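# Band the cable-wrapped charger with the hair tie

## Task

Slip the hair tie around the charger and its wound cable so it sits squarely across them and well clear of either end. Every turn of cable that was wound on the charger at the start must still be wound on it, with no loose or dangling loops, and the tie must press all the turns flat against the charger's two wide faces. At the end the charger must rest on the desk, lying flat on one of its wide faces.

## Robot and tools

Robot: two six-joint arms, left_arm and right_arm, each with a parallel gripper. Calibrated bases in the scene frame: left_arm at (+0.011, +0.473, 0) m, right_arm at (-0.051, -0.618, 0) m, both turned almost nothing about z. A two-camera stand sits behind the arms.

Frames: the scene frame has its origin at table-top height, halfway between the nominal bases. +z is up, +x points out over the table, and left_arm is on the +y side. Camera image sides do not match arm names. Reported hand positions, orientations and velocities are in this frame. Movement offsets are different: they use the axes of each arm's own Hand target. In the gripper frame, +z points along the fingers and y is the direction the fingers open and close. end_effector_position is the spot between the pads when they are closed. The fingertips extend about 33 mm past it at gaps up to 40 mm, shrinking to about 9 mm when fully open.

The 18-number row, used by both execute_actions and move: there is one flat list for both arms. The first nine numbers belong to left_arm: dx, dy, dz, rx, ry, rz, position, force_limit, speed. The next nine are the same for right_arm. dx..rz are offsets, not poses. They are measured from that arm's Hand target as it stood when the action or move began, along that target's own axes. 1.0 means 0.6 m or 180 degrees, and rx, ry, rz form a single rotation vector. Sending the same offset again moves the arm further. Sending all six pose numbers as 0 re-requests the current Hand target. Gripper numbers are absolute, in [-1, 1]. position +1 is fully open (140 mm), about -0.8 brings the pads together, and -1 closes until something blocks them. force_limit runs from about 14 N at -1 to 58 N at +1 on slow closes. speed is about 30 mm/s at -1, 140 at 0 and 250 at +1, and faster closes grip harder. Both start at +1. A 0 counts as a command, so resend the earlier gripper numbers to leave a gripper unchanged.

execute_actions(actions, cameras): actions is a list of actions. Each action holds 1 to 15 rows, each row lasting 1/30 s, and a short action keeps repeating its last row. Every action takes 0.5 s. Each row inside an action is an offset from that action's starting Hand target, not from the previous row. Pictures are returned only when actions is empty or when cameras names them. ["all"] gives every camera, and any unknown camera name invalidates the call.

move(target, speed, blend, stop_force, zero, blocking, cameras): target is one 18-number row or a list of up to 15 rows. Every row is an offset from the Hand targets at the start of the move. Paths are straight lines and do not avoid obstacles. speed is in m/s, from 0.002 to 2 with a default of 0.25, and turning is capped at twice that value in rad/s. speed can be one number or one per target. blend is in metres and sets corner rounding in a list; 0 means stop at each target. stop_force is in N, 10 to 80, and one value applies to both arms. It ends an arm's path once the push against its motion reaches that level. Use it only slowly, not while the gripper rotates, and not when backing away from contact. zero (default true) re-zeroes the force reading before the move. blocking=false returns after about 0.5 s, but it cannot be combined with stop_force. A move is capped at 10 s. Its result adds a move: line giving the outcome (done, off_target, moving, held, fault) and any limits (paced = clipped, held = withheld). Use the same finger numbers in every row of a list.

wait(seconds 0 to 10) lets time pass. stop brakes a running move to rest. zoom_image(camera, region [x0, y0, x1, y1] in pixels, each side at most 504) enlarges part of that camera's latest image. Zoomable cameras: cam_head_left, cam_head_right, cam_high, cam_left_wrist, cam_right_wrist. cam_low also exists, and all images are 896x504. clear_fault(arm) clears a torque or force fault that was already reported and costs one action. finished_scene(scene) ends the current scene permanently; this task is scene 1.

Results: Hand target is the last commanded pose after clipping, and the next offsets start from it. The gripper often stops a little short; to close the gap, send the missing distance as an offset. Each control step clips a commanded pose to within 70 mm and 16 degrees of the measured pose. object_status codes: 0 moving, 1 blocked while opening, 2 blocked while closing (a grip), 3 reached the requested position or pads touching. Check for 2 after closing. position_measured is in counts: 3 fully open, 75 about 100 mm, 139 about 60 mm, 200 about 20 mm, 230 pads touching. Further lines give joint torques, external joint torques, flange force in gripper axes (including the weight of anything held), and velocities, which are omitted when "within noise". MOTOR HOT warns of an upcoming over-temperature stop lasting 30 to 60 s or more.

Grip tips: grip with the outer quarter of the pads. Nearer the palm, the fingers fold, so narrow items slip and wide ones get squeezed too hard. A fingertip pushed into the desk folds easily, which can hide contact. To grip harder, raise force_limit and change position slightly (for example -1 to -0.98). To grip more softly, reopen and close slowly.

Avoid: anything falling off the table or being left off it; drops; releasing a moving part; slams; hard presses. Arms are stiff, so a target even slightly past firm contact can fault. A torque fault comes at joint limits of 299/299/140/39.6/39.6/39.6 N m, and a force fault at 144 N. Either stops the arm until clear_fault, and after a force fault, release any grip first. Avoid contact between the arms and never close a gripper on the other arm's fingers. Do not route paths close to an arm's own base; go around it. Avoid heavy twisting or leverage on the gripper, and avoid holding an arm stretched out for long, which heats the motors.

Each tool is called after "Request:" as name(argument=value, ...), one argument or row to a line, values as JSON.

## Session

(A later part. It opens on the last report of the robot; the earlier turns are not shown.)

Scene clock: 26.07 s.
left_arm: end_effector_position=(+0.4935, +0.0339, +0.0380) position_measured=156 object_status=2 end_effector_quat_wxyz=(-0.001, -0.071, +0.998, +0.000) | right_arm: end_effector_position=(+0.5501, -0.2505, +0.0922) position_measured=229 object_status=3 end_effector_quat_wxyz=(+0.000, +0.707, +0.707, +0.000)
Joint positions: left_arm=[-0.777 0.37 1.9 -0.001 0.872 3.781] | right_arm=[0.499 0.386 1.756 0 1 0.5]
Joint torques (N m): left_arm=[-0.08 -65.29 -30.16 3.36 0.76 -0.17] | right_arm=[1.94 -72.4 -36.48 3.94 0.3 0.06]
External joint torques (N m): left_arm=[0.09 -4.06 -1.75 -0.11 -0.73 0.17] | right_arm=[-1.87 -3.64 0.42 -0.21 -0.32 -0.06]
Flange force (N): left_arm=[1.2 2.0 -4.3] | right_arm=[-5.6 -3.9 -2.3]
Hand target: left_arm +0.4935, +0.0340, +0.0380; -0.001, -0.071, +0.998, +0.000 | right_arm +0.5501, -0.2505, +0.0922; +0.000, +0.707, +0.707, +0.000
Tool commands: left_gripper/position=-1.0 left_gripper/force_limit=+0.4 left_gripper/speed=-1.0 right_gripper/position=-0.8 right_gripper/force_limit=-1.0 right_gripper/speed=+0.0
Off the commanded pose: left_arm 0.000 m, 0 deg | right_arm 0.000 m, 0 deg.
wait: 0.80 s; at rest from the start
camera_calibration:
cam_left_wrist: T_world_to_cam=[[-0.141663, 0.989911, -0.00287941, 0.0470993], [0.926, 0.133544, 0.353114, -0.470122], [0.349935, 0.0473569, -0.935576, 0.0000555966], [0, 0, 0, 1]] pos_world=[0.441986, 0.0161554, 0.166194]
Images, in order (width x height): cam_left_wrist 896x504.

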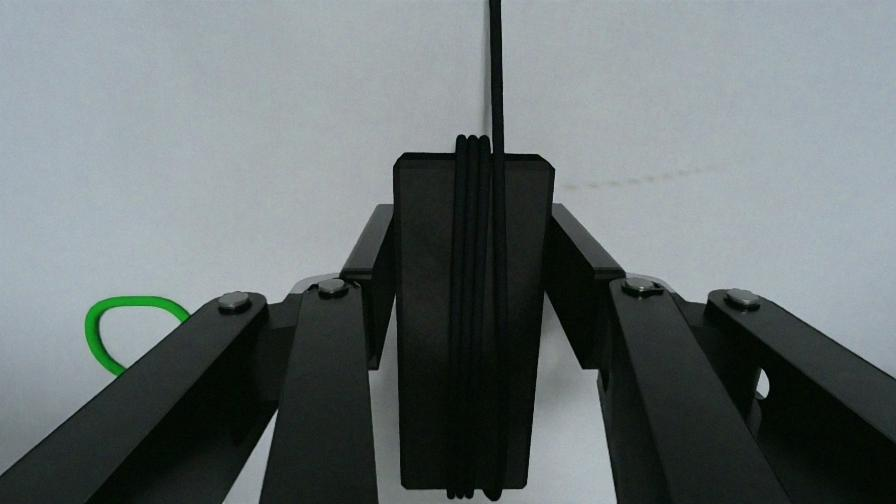

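Request:
move(
  target=[
    [0,0,-0.2,0,0,0,-1,0.4,-1,0,0,0,0,0,0,-0.8,-1,0],
  ],
  speed=0.1,
  cameras=["cam_left_wrist","cam_low","cam_head_right"],
)

Request:
zoom_image(
  camera="cam_low",
  region=[360, 140, 500, 250],
)

Scene clock: 28.20 s.
left_arm: end_effector_position=(+0.4936, +0.0340, +0.1579) position_measured=156 object_status=2 end_effector_quat_wxyz=(-0.001, -0.071, +0.998, +0.000) | right_arm: end_effector_position=(+0.5501, -0.2505, +0.0922) position_measured=229 object_status=3 end_effector_quat_wxyz=(+0.000, +0.707, +0.707, +0.000)
Joint positions: left_arm=[-0.777 0.258 1.8 -0.001 1.084 3.781] | right_arm=[0.499 0.386 1.756 0 1 0.5]
Joint torques (N m): left_arm=[-0.6 -64.61 -39.02 3.68 0.54 -0.04] | right_arm=[2.1 -72.36 -36.52 3.92 0.32 0.01]
External joint torques (N m): left_arm=[0.52 1.82 2.25 0.06 -0.51 0.04] | right_arm=[-2.04 -3.39 0.48 -0.19 -0.35 -0.01]
Flange force (N): left_arm=[0.5 2.0 4.6] | right_arm=[-5.7 -3.6 -2.0]
Hand target: left_arm +0.4936, +0.0340, +0.1580; -0.001, -0.071, +0.998, +0.000 | right_arm +0.5501, -0.2505, +0.0922; +0.000, +0.707, +0.707, +0.000
Off the commanded pose: left_arm 0.000 m, 0 deg | right_arm 0.000 m, 0 deg.
move: done
camera_calibration:
cam_left_wrist: T_world_to_cam=[[-0.141696, 0.989906, -0.00278625, 0.0473477], [0.925996, 0.133542, 0.353126, -0.512603], [0.349934, 0.0474566, -0.935572, 0.112283], [0, 0, 0, 1]] pos_world=[0.442086, 0.0162557, 0.286194]
Images, in order (width x height): cam_head_right 896x504, cam_low 896x504, cam_left_wrist 896x504.

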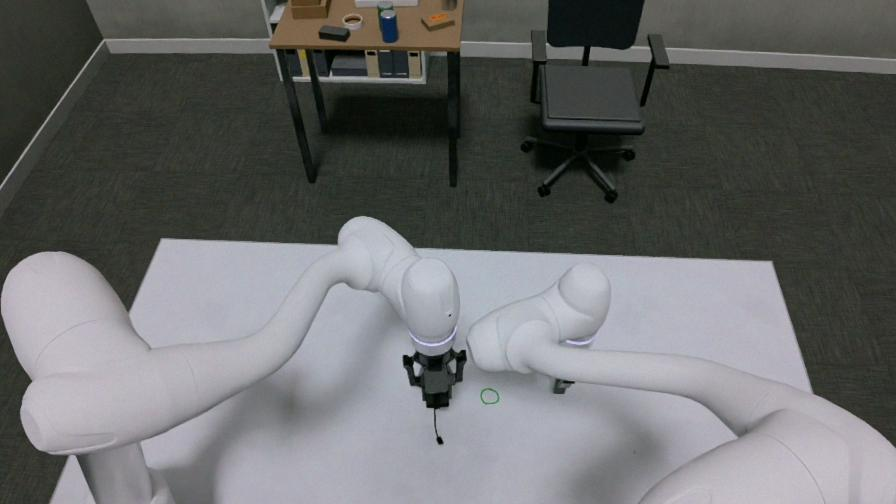

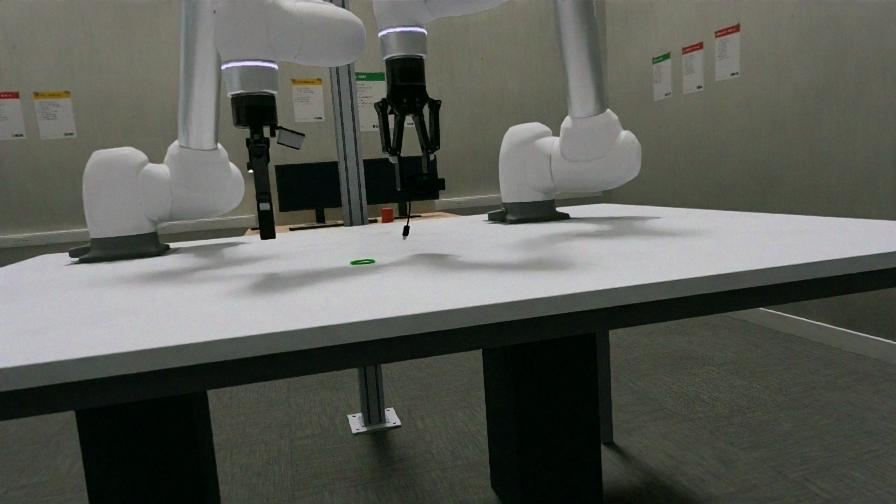

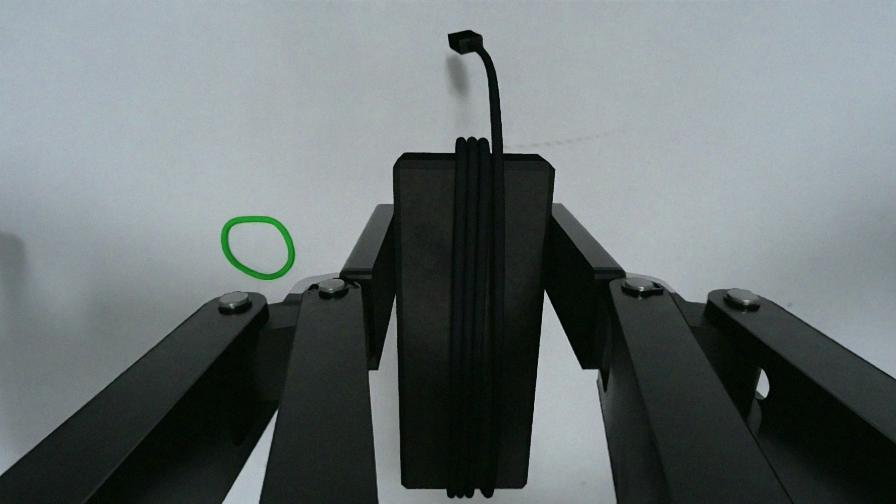

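Scaled by 3.600 from the camera's 896x504 image, which has a finer 1280x720 frame.

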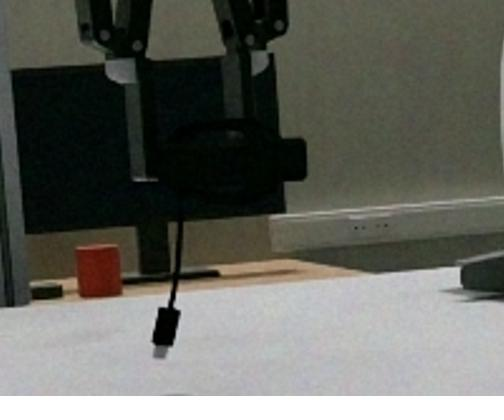

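Request:
move(
  target=[
    [0.022,0.3665,-0.2367,0,0,0.544,-1,0.4,-1,0,0,0,0,0,0,-0.8,-1,0],
    [0.022,0.3665,-0.2367,0,0,0.544,-1,0.4,-1,0.1667,0.025,-0.1133,0,0,0,-0.8,-1,0],
  ],
  speed=0.25,
  cameras=["all"],
)

Scene clock: 33.33 s.
left_arm: end_effector_position=(+0.4497, +0.2499, +0.3000) position_measured=156 object_status=2 end_effector_quat_wxyz=(+0.000, +0.706, +0.708, -0.001) | right_arm: end_effector_position=(+0.5652, -0.1505, +0.1602) position_measured=229 object_status=3 end_effector_quat_wxyz=(+0.000, +0.707, +0.707, +0.000)
Joint positions: left_arm=[-0.527 -0.081 1.901 -0.001 1.322 5.74] | right_arm=[0.604 0.433 1.548 0 1.161 0.605]
Joint torques (N m): left_arm=[-0.25 -32.78 -43.13 4.04 0.5 0.04] | right_arm=[2.17 -79.62 -39.6 4.3 0.31 0.07]
External joint torques (N m): left_arm=[0.18 0.83 2.75 0.13 -0.48 -0.04] | right_arm=[-2.16 -4.12 0.3 -0.24 -0.35 -0.07]
Flange force (N): left_arm=[1.5 -2.3 5.3] | right_arm=[-6.6 -4.0 -1.8]
Hand target: left_arm +0.4497, +0.2499, +0.3000; +0.000, +0.706, +0.708, -0.001 | right_arm +0.5652, -0.1505, +0.1602; +0.000, +0.707, +0.707, +0.000
Off the commanded pose: left_arm 0.000 m, 0 deg | right_arm 0.000 m, 0 deg.
move: done
camera_calibration:
cam_left_wrist: T_world_to_cam=[[0.999986, 0.00393864, -0.00355353, -0.438958], [0.00494275, -0.935013, 0.354579, 0.12992], [-0.00192604, -0.354592, -0.935019, 0.508783], [0, 0, 0, 1]] pos_world=[0.43929, 0.303616, 0.428095]
cam_right_wrist: T_world_to_cam=[[0.999956, -0.00858261, 0.00372518, -0.557882], [-0.00934789, -0.933225, 0.35917, -0.18948], [0.000393809, -0.359189, -0.933265, 0.237721], [0, 0, 0, 1]] pos_world=[0.555993, -0.0962283, 0.29199]

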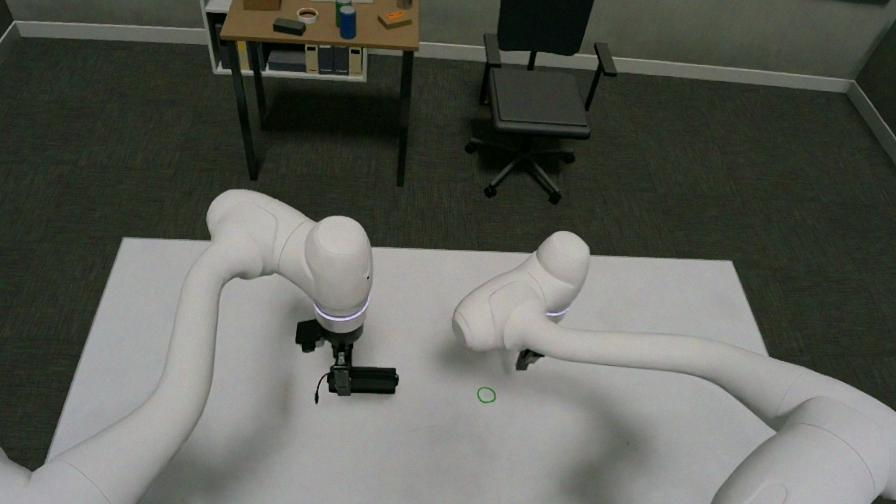

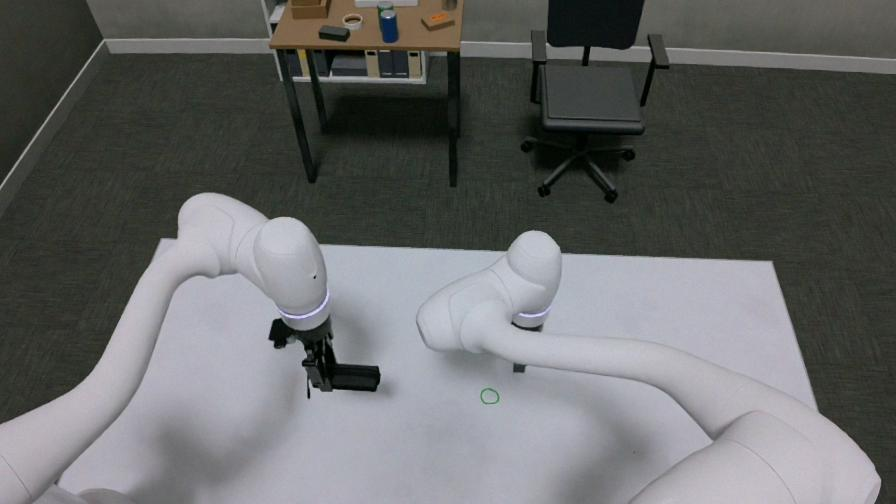

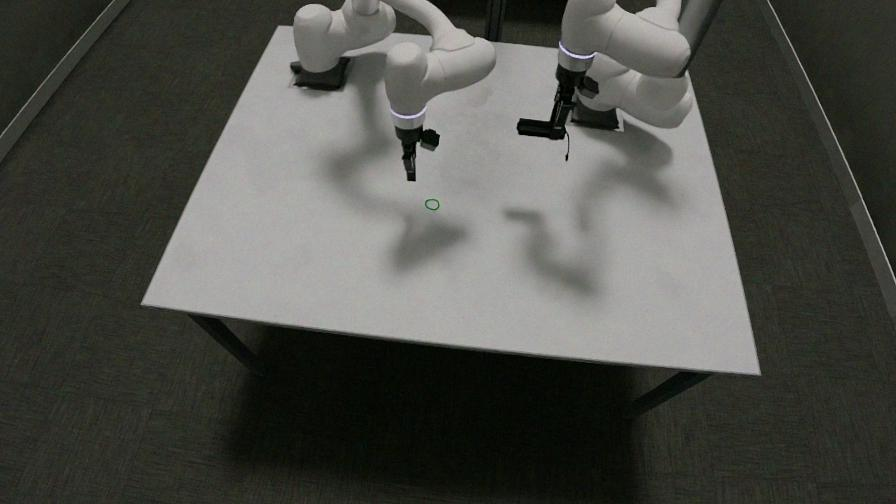

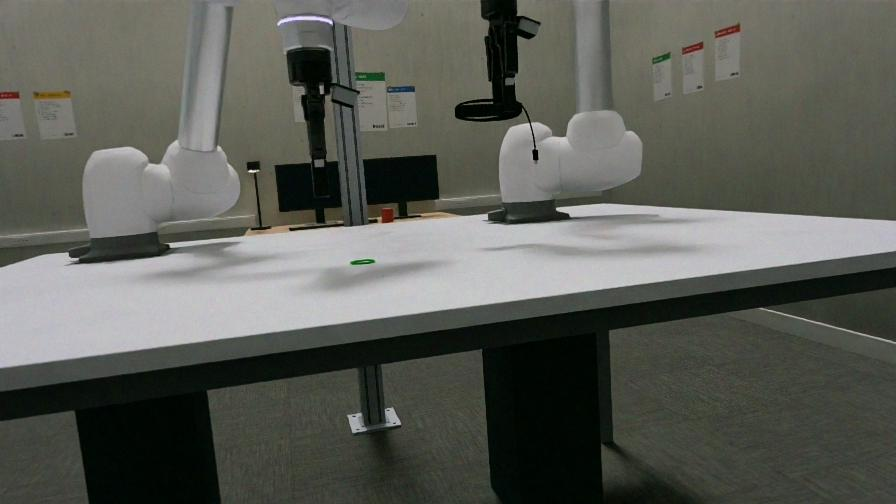

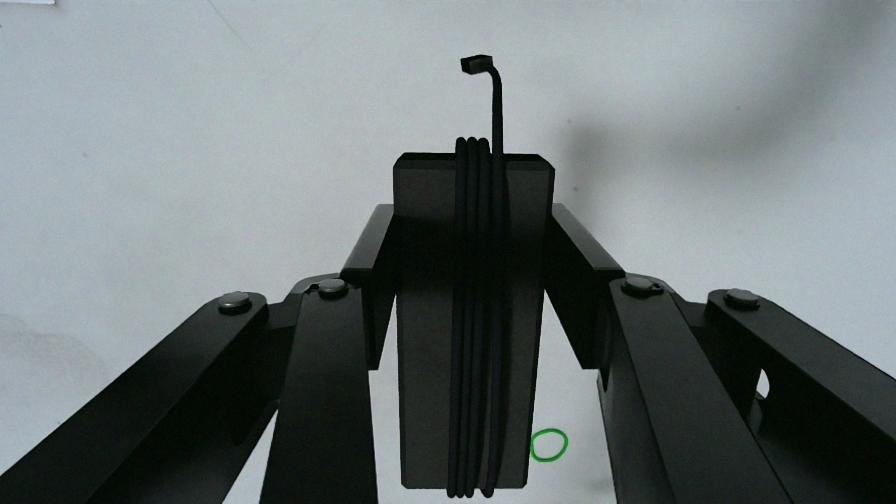

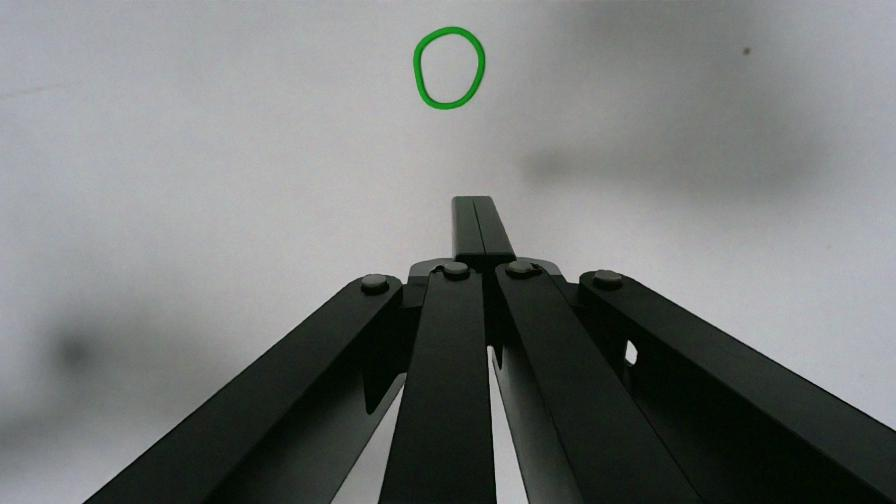

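Request:
move(
  target=[
    [0,0,0,0,0,0,-1,0.4,-1,0.1042,-0.012,0.1337,0,0,0,-0.8,-1,0],
    [0,0,0,0,0,0,-1,0.4,-1,0.1042,-0.012,0.2103,0,0,0,-0.8,-1,0],
  ],
  speed=[0.2,0.05],
  blend=[0.005,0],
  cameras=["cam_right_wrist","cam_low"],
)

Request:
zoom_image(
  camera="cam_right_wrist",
  region=[380, 120, 580, 300],
)

Request:
zoom_image(
  camera="cam_low",
  region=[310, 200, 430, 290],
)

Scene clock: 36.17 s.
left_arm: end_effector_position=(+0.4497, +0.2499, +0.3000) position_measured=156 object_status=2 end_effector_quat_wxyz=(+0.000, +0.706, +0.708, -0.001) | right_arm: end_effector_position=(+0.5581, -0.0880, +0.0340) position_measured=229 object_status=3 end_effector_quat_wxyz=(+0.000, +0.707, +0.707, +0.000)
Joint positions: left_arm=[-0.527 -0.081 1.901 -0.001 1.322 5.74] | right_arm=[0.673 0.578 1.571 0 0.993 0.674]
Joint torques (N m): left_arm=[-0.92 -32.96 -43.26 4.01 0.39 -0.01] | right_arm=[1.97 -89.67 -36.52 3.93 0.3 0.06]
External joint torques (N m): left_arm=[0.88 1.29 2.92 0.18 -0.37 0.01] | right_arm=[-2.11 -4.21 0.47 -0.21 -0.34 -0.06]
Flange force (N): left_arm=[2.6 -1.0 5.5] | right_arm=[-6.8 -3.7 -2.9]
Hand target: left_arm +0.4497, +0.2499, +0.3000; +0.000, +0.706, +0.708, -0.001 | right_arm +0.5581, -0.0880, +0.0340; +0.000, +0.707, +0.707, +0.000
Off the commanded pose: left_arm 0.000 m, 0 deg | right_arm 0.000 m, 0 deg.
move: done
camera_calibration:
cam_right_wrist: T_world_to_cam=[[0.999957, -0.00845375, 0.0037834, -0.549781], [-0.00924854, -0.933227, 0.35917, -0.0858892], [0.000494437, -0.359189, -0.933265, 0.142469], [0, 0, 0, 1]] pos_world=[0.548892, -0.0336283, 0.16589]
Images, in order (width x height): cam_low 896x504, cam_right_wrist 896x504.

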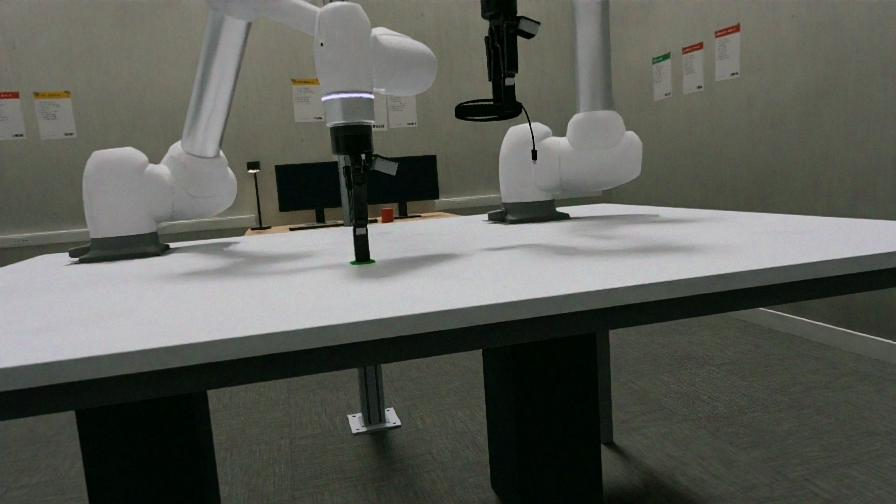

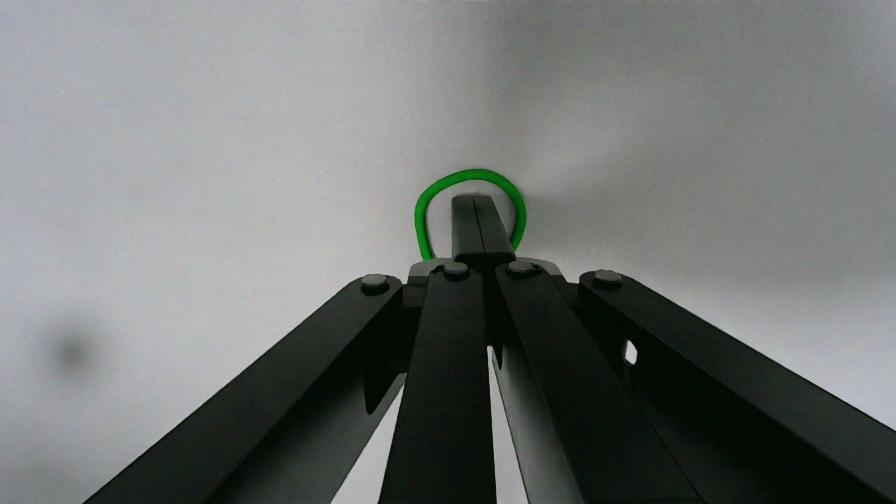

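Scaled by 2.520 from the camera's 896x504 image, which has a finer 1280x720 frame.

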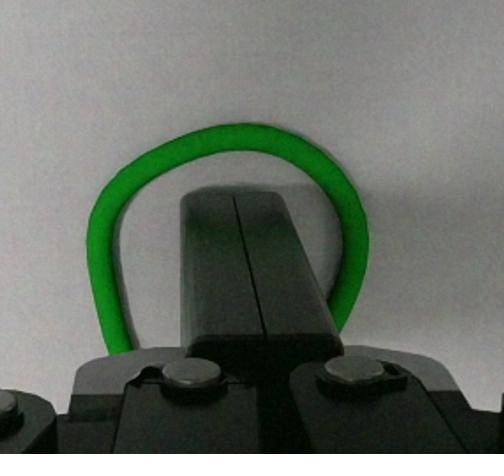

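Scaled by 4.200 from the camera's 896x504 image, which has a finer 1280x720 frame.

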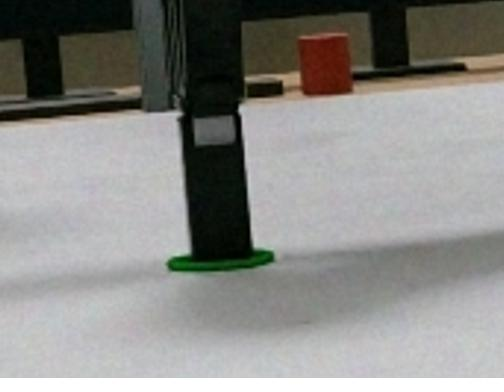

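Request:
move(
  target=[
    [0,0,0,0,0,0,-1,0.4,-1,0,0,0,0,0,0,-0.33,0,-1],
  ],
  cameras=["cam_right_wrist","cam_low"],
)

Request:
zoom_image(
  camera="cam_right_wrist",
  region=[340, 120, 620, 300],
)

Request:
zoom_image(
  camera="cam_low",
  region=[310, 200, 430, 290],
)

Scene clock: 37.93 s.
left_arm: end_effector_position=(+0.4497, +0.2499, +0.3000) position_measured=156 object_status=2 end_effector_quat_wxyz=(+0.000, +0.706, +0.708, -0.001) | right_arm: end_effector_position=(+0.5581, -0.0880, +0.0340) position_measured=171 object_status=0 end_effector_quat_wxyz=(+0.000, +0.707, +0.707, +0.000)
Joint positions: left_arm=[-0.527 -0.081 1.901 -0.001 1.322 5.74] | right_arm=[0.673 0.578 1.571 0 0.993 0.674]
Joint torques (N m): left_arm=[-0.24 -32.51 -43.11 3.99 0.45 -0.06] | right_arm=[2.41 -83.17 -31.96 4.22 0.74 0.07]
External joint torques (N m): left_arm=[0.29 0.02 2.62 0.2 -0.43 0.06] | right_arm=[-2.48 -10.63 -4.06 -0.5 -0.78 -0.07]
Flange force (N): left_arm=[2.4 -3.1 4.7] | right_arm=[-6.2 -2.3 -10.7]
Hand target: left_arm +0.4497, +0.2499, +0.3000; +0.000, +0.706, +0.708, -0.001 | right_arm +0.5581, -0.0880, +0.0340; +0.000, +0.707, +0.707, +0.000
Off the commanded pose: left_arm 0.000 m, 0 deg | right_arm 0.000 m, 0 deg.
move: done
camera_calibration:
cam_right_wrist: T_world_to_cam=[[0.999957, -0.00845403, 0.0037835, -0.54978], [-0.00924884, -0.933227, 0.35917, -0.0858531], [0.000494436, -0.359189, -0.933265, 0.142376], [0, 0, 0, 1]] pos_world=[0.548892, -0.0336283, 0.16579]
Images, in order (width x height): cam_low 896x504, cam_right_wrist 896x504.

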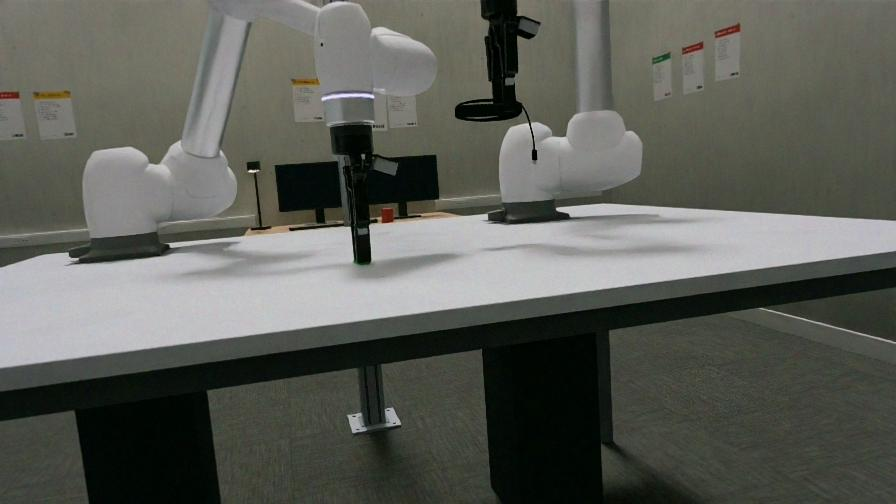

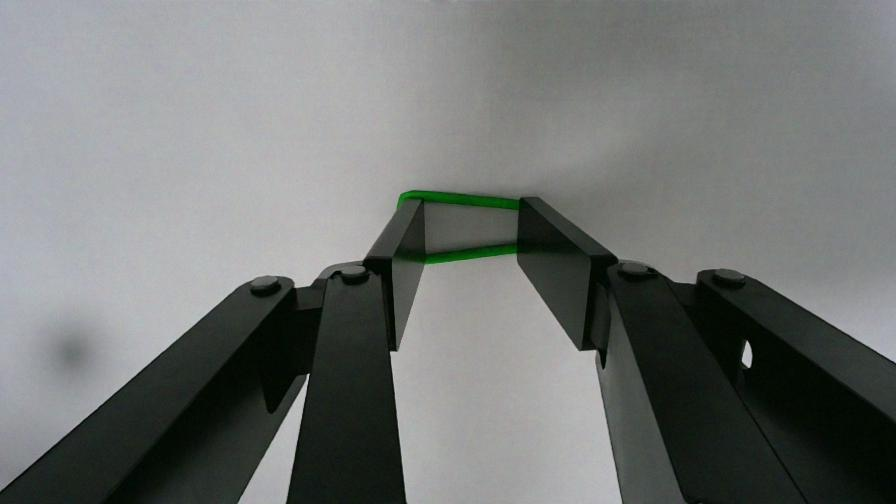

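Scaled by 1.800 from the camera's 896x504 image, which has a finer 1280x720 frame.

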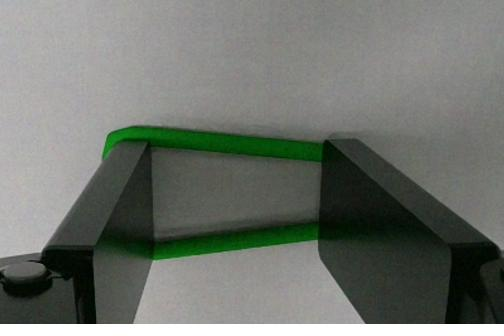

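Scaled by 4.200 from the camera's 896x504 image, which has a finer 1280x720 frame.

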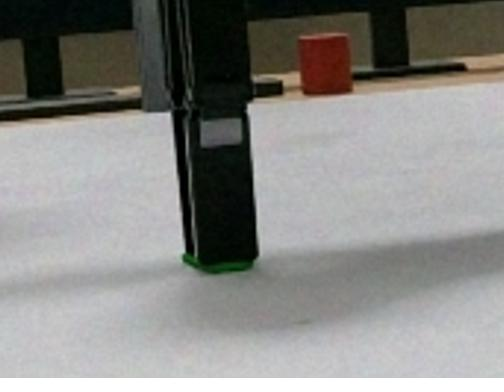

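Request:
move(
  target=[
    [0,0,0,0,0,0,-1,0.4,-1,0,0,-0.1,0,0,0,-0.33,0,-1],
  ],
  speed=0.05,
  cameras=["cam_right_wrist","cam_low"],
)

Request:
zoom_image(
  camera="cam_right_wrist",
  region=[340, 120, 620, 300],
)

Request:
zoom_image(
  camera="cam_low",
  region=[310, 190, 430, 280],
)

Scene clock: 39.83 s.
left_arm: end_effector_position=(+0.4497, +0.2499, +0.3000) position_measured=156 object_status=2 end_effector_quat_wxyz=(+0.000, +0.706, +0.708, -0.001) | right_arm: end_effector_position=(+0.5580, -0.0880, +0.0939) position_measured=171 object_status=3 end_effector_quat_wxyz=(+0.000, +0.707, +0.707, +0.000)
Joint positions: left_arm=[-0.527 -0.081 1.901 -0.001 1.322 5.74] | right_arm=[0.673 0.529 1.529 0 1.084 0.674]
Joint torques (N m): left_arm=[-0.82 -32.37 -43.37 3.97 0.42 -0.01] | right_arm=[1.88 -86.4 -38.39 4.05 0.45 0.07]
External joint torques (N m): left_arm=[0.76 0.51 2.99 0.21 -0.4 0.01] | right_arm=[-1.89 -4.89 0.51 -0.12 -0.48 -0.07]
Flange force (N): left_arm=[3.0 -2.4 5.3] | right_arm=[-7.6 -5.0 -2.5]
Hand target: left_arm +0.4497, +0.2499, +0.3000; +0.000, +0.706, +0.708, -0.001 | right_arm +0.5580, -0.0879, +0.0940; +0.000, +0.707, +0.707, +0.000
Off the commanded pose: left_arm 0.000 m, 0 deg | right_arm 0.000 m, 0 deg.
move: done
camera_calibration:
cam_right_wrist: T_world_to_cam=[[0.999956, -0.00858369, 0.00372558, -0.549998], [-0.00934905, -0.933225, 0.35917, -0.107348], [0.000393802, -0.359189, -0.933265, 0.198427], [0, 0, 0, 1]] pos_world=[0.548893, -0.0336283, 0.22579]
Images, in order (width x height): cam_low 896x504, cam_right_wrist 896x504.

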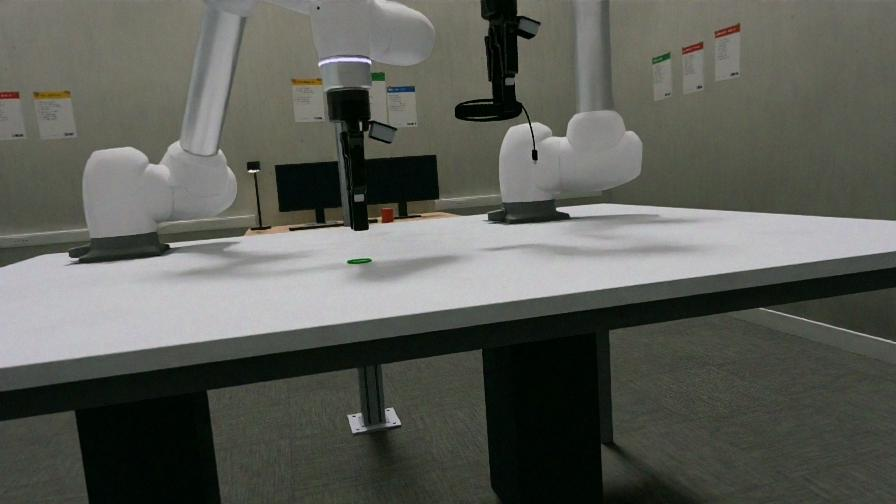

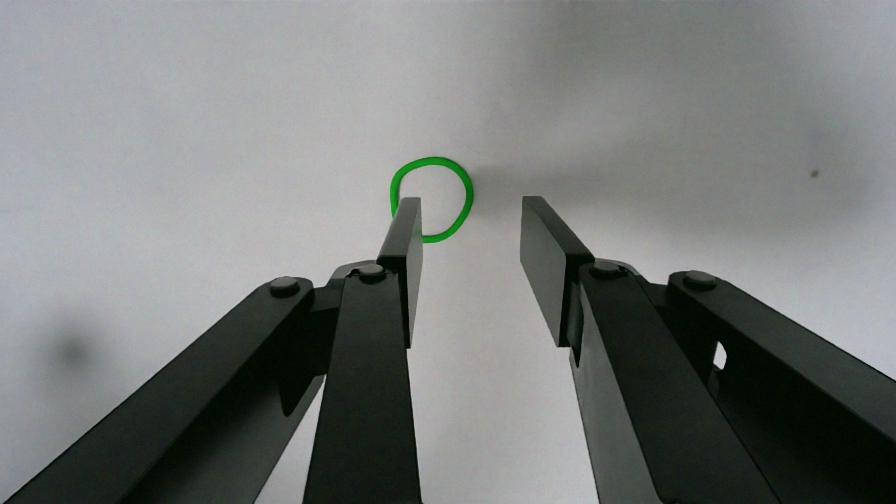

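Scaled by 1.800 from the camera's 896x504 image, which has a finer 1280x720 frame.

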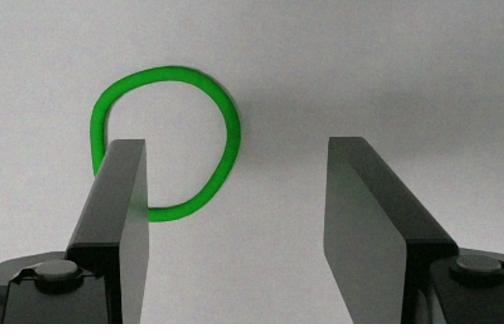

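Scaled by 4.200 from the camera's 896x504 image, which has a finer 1280x720 frame.

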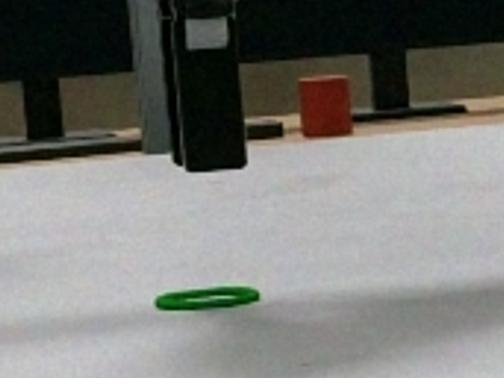

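Request:
move(
  target=[
    [0,0,0,0,0,0,-1,0.4,-1,-0.0067,-0.0283,0,0,0,0,-0.8,-1,0],
  ],
  cameras=["cam_right_wrist"],
)

Request:
zoom_image(
  camera="cam_right_wrist",
  region=[340, 120, 620, 300],
)

Scene clock: 43.23 s.
left_arm: end_effector_position=(+0.4497, +0.2499, +0.3000) position_measured=156 object_status=2 end_effector_quat_wxyz=(+0.000, +0.706, +0.708, -0.001) | right_arm: end_effector_position=(+0.5411, -0.0919, +0.0940) position_measured=229 object_status=3 end_effector_quat_wxyz=(+0.000, +0.707, +0.707, +0.000)
Joint positions: left_arm=[-0.527 -0.081 1.901 -0.001 1.322 5.74] | right_arm=[0.683 0.507 1.564 0 1.071 0.684]
Joint torques (N m): left_arm=[-0.5 -32.67 -43.06 4.04 0.38 -0.04] | right_arm=[1.56 -85 -38.32 4.1 0.23 0.02]
External joint torques (N m): left_arm=[0.5 0.54 2.61 0.16 -0.36 0.04] | right_arm=[-1.58 -3.92 0.59 -0.2 -0.27 -0.02]
Flange force (N): left_arm=[2.3 -2.1 4.7] | right_arm=[-6.3 -4.1 -2.1]
Hand target: left_arm +0.4497, +0.2499, +0.3000; +0.000, +0.706, +0.708, -0.001 | right_arm +0.5411, -0.0920, +0.0940; +0.000, +0.707, +0.707, +0.000
Off the commanded pose: left_arm 0.000 m, 0 deg | right_arm 0.000 m, 0 deg.
move: done
camera_calibration:
cam_right_wrist: T_world_to_cam=[[0.999957, -0.00848908, 0.00368985, -0.533022], [-0.00924791, -0.933226, 0.35917, -0.111294], [0.000394439, -0.359189, -0.933265, 0.196997], [0, 0, 0, 1]] pos_world=[0.531892, -0.0376283, 0.22579]
Images, in order (width x height): cam_right_wrist 896x504.

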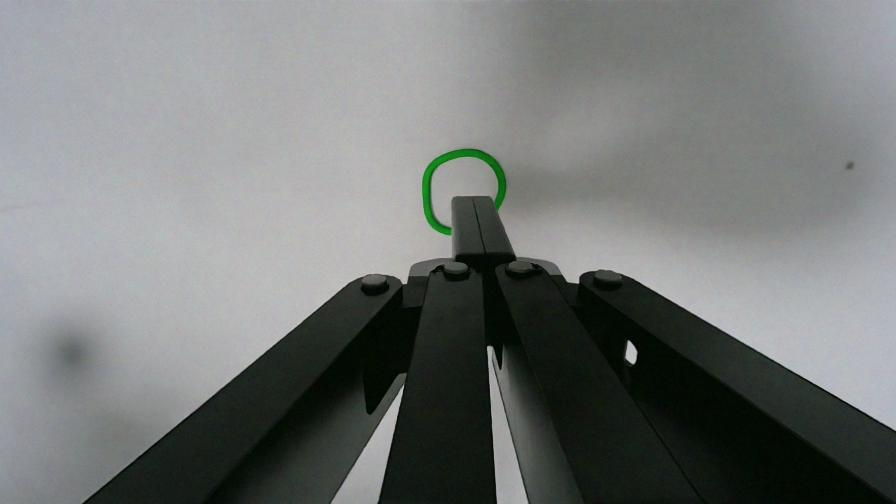

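Scaled by 1.800 from the camera's 896x504 image, which has a finer 1280x720 frame.

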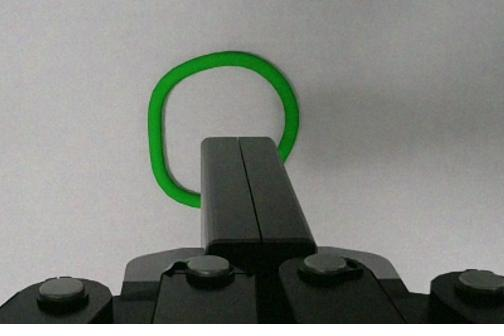

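Request:
move(
  target=[
    [0,0,0,0,0,0,-1,0.4,-1,0,0,0.0958,0,0,0,-0.8,-1,-1],
    [0,0,0,0,0,0,-1,0.4,-1,0,0,0.0958,0,0,0,-0.663,-1,-1],
  ],
  speed=0.08,
  cameras=["cam_right_wrist"],
)

Request:
zoom_image(
  camera="cam_right_wrist",
  region=[340, 120, 620, 300],
)

Request:
move(
  target=[
    [0,0,0,0,0,0,-1,0.4,-1,0,0,0.0033,0,0,0,-0.663,-1,-1],
  ],
  speed=0.02,
)

Scene clock: 45.17 s.
left_arm: end_effector_position=(+0.4497, +0.2499, +0.3000) position_measured=156 object_status=2 end_effector_quat_wxyz=(+0.000, +0.706, +0.708, -0.001) | right_arm: end_effector_position=(+0.5411, -0.0920, +0.0365) position_measured=213 object_status=0 end_effector_quat_wxyz=(+0.000, +0.707, +0.707, +0.000)
Joint positions: left_arm=[-0.527 -0.081 1.901 -0.001 1.322 5.74] | right_arm=[0.683 0.555 1.605 0 0.982 0.684]
Joint torques (N m): left_arm=[-0.23 -32.41 -43.02 4.01 0.55 -0.05] | right_arm=[1.79 -87.17 -36.27 3.85 0.29 0.09]
External joint torques (N m): left_arm=[0.34 -0.23 2.52 0.19 -0.52 0.05] | right_arm=[-1.89 -4.23 0.55 -0.16 -0.33 -0.09]
Flange force (N): left_arm=[2.5 -3.2 4.6] | right_arm=[-6.8 -3.8 -2.9]
Hand target: left_arm +0.4497, +0.2499, +0.3000; +0.000, +0.706, +0.708, -0.001 | right_arm +0.5411, -0.0920, +0.0365; +0.000, +0.707, +0.707, +0.000
Off the commanded pose: left_arm 0.000 m, 0 deg | right_arm 0.000 m, 0 deg.
move: done
camera_calibration:
cam_right_wrist: T_world_to_cam=[[0.999957, -0.00848908, 0.00368985, -0.53281], [-0.00924791, -0.933226, 0.35917, -0.0906777], [0.000394439, -0.359189, -0.933265, 0.143427], [0, 0, 0, 1]] pos_world=[0.531892, -0.0376283, 0.16839]
Images, in order (width x height): cam_right_wrist 896x504.

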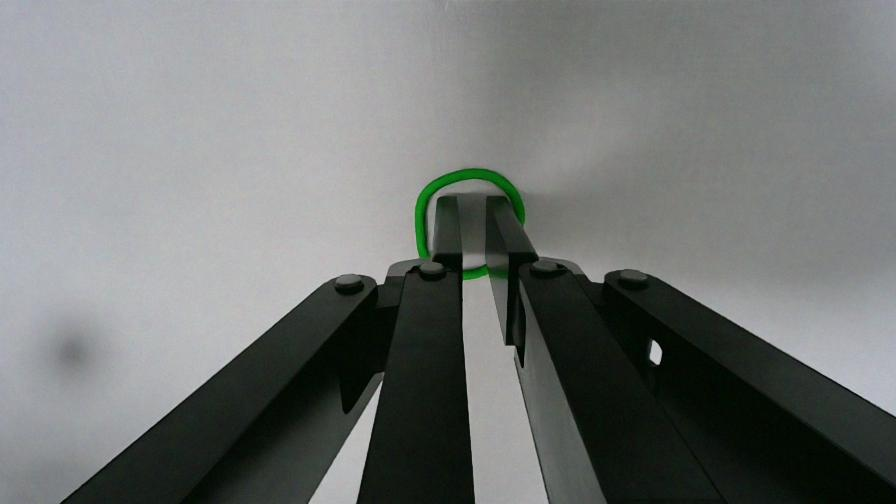

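Scaled by 1.800 from the camera's 896x504 image, which has a finer 1280x720 frame.

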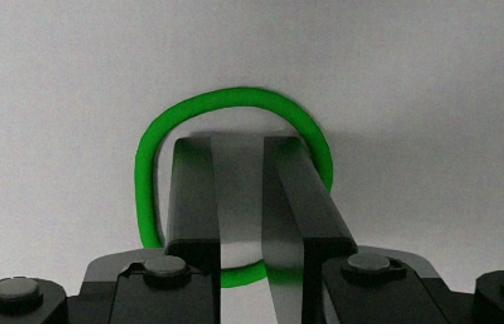

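Scene clock: 45.87 s.
left_arm: end_effector_position=(+0.4497, +0.2499, +0.3000) position_measured=156 object_status=2 end_effector_quat_wxyz=(+0.000, +0.706, +0.708, -0.001) | right_arm: end_effector_position=(+0.5411, -0.0920, +0.0345) position_measured=213 object_status=3 end_effector_quat_wxyz=(+0.000, +0.707, +0.707, +0.000)
Joint positions: left_arm=[-0.527 -0.081 1.901 -0.001 1.322 5.74] | right_arm=[0.683 0.556 1.606 0 0.979 0.684]
Joint torques (N m): left_arm=[-0.3 -32.76 -43.08 4.01 0.44 0.02] | right_arm=[1.78 -87.35 -35.99 3.88 0.3 0.02]
External joint torques (N m): left_arm=[0.34 0.65 2.68 0.18 -0.42 -0.02] | right_arm=[-2 -4.26 0.25 -0.18 -0.34 -0.02]
Flange force (N): left_arm=[1.9 -2.2 5.0] | right_arm=[-6.4 -3.3 -3.2]
Hand target: left_arm +0.4497, +0.2499, +0.3000; +0.000, +0.706, +0.708, -0.001 | right_arm +0.5411, -0.0920, +0.0345; +0.000, +0.707, +0.707, +0.000
Off the commanded pose: left_arm 0.000 m, 0 deg | right_arm 0.000 m, 0 deg.
move: done

Request:
move(
  target=[
    [0,0,0,0,0,0,-1,0.4,-1,0,0,0.0012,0,0,0,-0.663,-1,-1],
  ],
  speed=0.01,
)

Request:
move(
  target=[
    [0,0,0,0,0,0,-1,0.4,-1,0,0,0.0008,0,0,0,-0.663,-1,-1],
  ],
  speed=0.01,
)

Scene clock: 46.73 s.
left_arm: end_effector_position=(+0.4497, +0.2499, +0.3000) position_measured=156 object_status=2 end_effector_quat_wxyz=(+0.000, +0.706, +0.708, -0.001) | right_arm: end_effector_position=(+0.5411, -0.0920, +0.0338) position_measured=213 object_status=3 end_effector_quat_wxyz=(+0.000, +0.707, +0.707, +0.000)
Joint positions: left_arm=[-0.527 -0.081 1.901 -0.001 1.322 5.74] | right_arm=[0.683 0.557 1.607 0 0.978 0.684]
Joint torques (N m): left_arm=[-1.04 -32.3 -43.14 4 0.49 0.02] | right_arm=[1.72 -87.11 -36.01 3.88 0.26 0.05]
External joint torques (N m): left_arm=[1.03 0.31 2.72 0.2 -0.47 -0.02] | right_arm=[-1.72 -4.48 0.4 -0.21 -0.3 -0.05]
Flange force (N): left_arm=[3.4 -2.1 5.0] | right_arm=[-6.5 -4.0 -3.3]
Hand target: left_arm +0.4497, +0.2499, +0.3000; +0.000, +0.706, +0.708, -0.001 | right_arm +0.5411, -0.0920, +0.0338; +0.000, +0.707, +0.707, +0.000
Off the commanded pose: left_arm 0.000 m, 0 deg | right_arm 0.000 m, 0 deg.
move: done

Scene clock: 47.43 s.
left_arm: end_effector_position=(+0.4497, +0.2499, +0.3000) position_measured=156 object_status=2 end_effector_quat_wxyz=(+0.000, +0.706, +0.708, -0.001) | right_arm: end_effector_position=(+0.5411, -0.0920, +0.0333) position_measured=213 object_status=3 end_effector_quat_wxyz=(+0.000, +0.707, +0.707, +0.000)
Joint positions: left_arm=[-0.527 -0.081 1.901 -0.001 1.322 5.74] | right_arm=[0.683 0.558 1.607 0 0.977 0.684]
Joint torques (N m): left_arm=[-0.63 -32.6 -43.17 4.03 0.52 -0.03] | right_arm=[1.79 -87.35 -35.9 3.91 0.27 0.06]
External joint torques (N m): left_arm=[0.73 -0.05 2.7 0.17 -0.49 0.03] | right_arm=[-1.47 -4.15 0.38 -0.23 -0.3 -0.06]
Flange force (N): left_arm=[3.2 -2.8 4.9] | right_arm=[-6.0 -3.8 -3.0]
Hand target: left_arm +0.4497, +0.2499, +0.3000; +0.000, +0.706, +0.708, -0.001 | right_arm +0.5411, -0.0920, +0.0333; +0.000, +0.707, +0.707, +0.000
Off the commanded pose: left_arm 0.000 m, 0 deg | right_arm 0.000 m, 0 deg.
move: done

Request:
move(
  target=[
    [0,0,0,0,0,0,-1,0.4,-1,0,0,0,0,0,0,-0.5,-1,-1],
  ],
  cameras=["cam_right_wrist","cam_low"],
)

Request:
zoom_image(
  camera="cam_right_wrist",
  region=[340, 120, 620, 300],
)

Request:
zoom_image(
  camera="cam_low",
  region=[310, 190, 430, 280],
)

Scene clock: 48.40 s.
left_arm: end_effector_position=(+0.4497, +0.2499, +0.3000) position_measured=156 object_status=2 end_effector_quat_wxyz=(+0.000, +0.706, +0.708, -0.001) | right_arm: end_effector_position=(+0.5411, -0.0920, +0.0333) position_measured=192 object_status=0 end_effector_quat_wxyz=(+0.000, +0.707, +0.707, +0.000)
Joint positions: left_arm=[-0.527 -0.081 1.901 -0.001 1.322 5.74] | right_arm=[0.683 0.558 1.607 0 0.977 0.684]
Joint torques (N m): left_arm=[-0.52 -32.74 -43.2 4.04 0.46 -0.02] | right_arm=[1.89 -85.27 -34.89 3.88 0.25 0.1]
External joint torques (N m): left_arm=[0.63 -0.02 2.63 0.17 -0.44 0.02] | right_arm=[-1.79 -6.45 -0.77 -0.19 -0.3 -0.1]
Flange force (N): left_arm=[2.9 -2.8 4.7] | right_arm=[-6.6 -3.8 -5.8]
Hand target: left_arm +0.4497, +0.2499, +0.3000; +0.000, +0.706, +0.708, -0.001 | right_arm +0.5411, -0.0920, +0.0333; +0.000, +0.707, +0.707, +0.000
Off the commanded pose: left_arm 0.000 m, 0 deg | right_arm 0.000 m, 0 deg.
move: done
camera_calibration:
cam_right_wrist: T_world_to_cam=[[0.999957, -0.00848908, 0.00368985, -0.532799], [-0.00924791, -0.933226, 0.35917, -0.0895284], [0.000394439, -0.359189, -0.933265, 0.140441], [0, 0, 0, 1]] pos_world=[0.531892, -0.0376283, 0.16519]
Images, in order (width x height): cam_low 896x504, cam_right_wrist 896x504.

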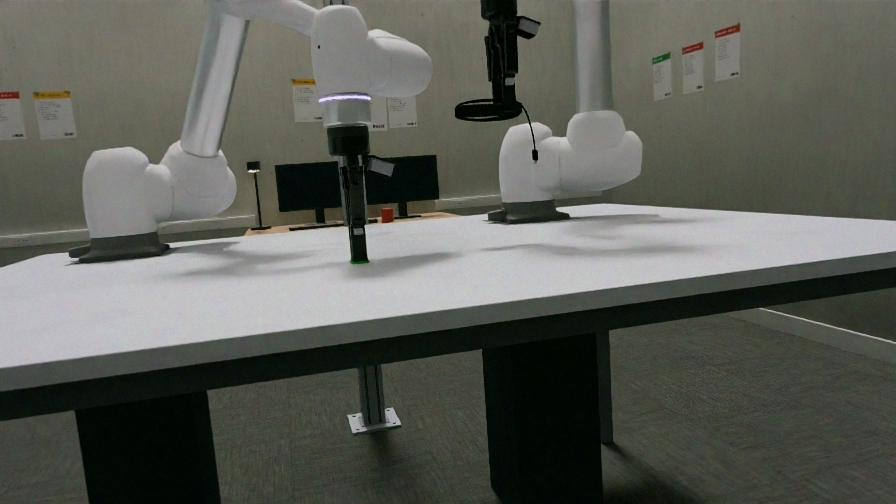

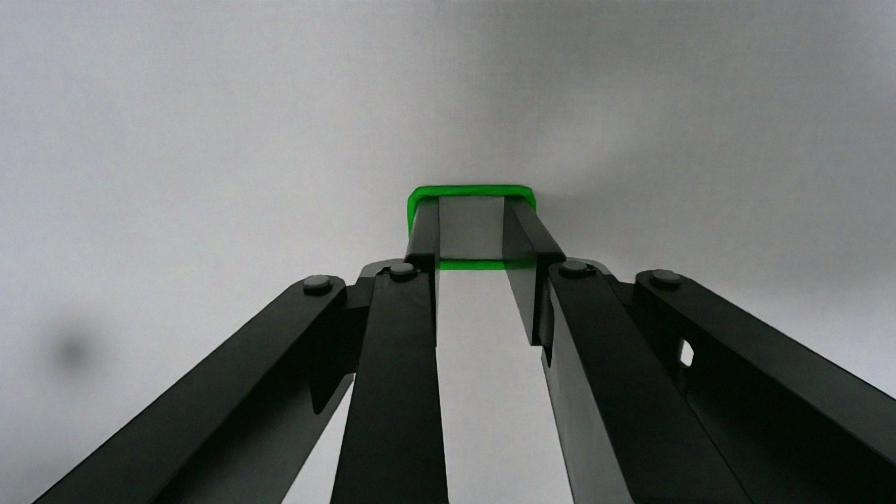

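Scaled by 1.800 from the camera's 896x504 image, which has a finer 1280x720 frame.

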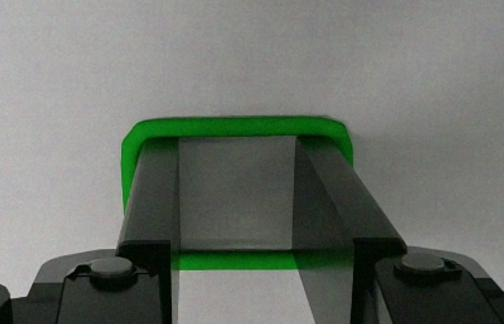

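Scaled by 4.200 from the camera's 896x504 image, which has a finer 1280x720 frame.

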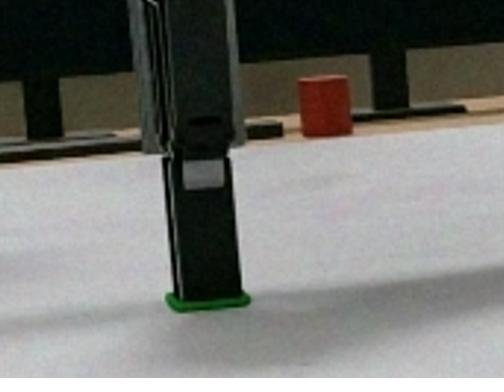

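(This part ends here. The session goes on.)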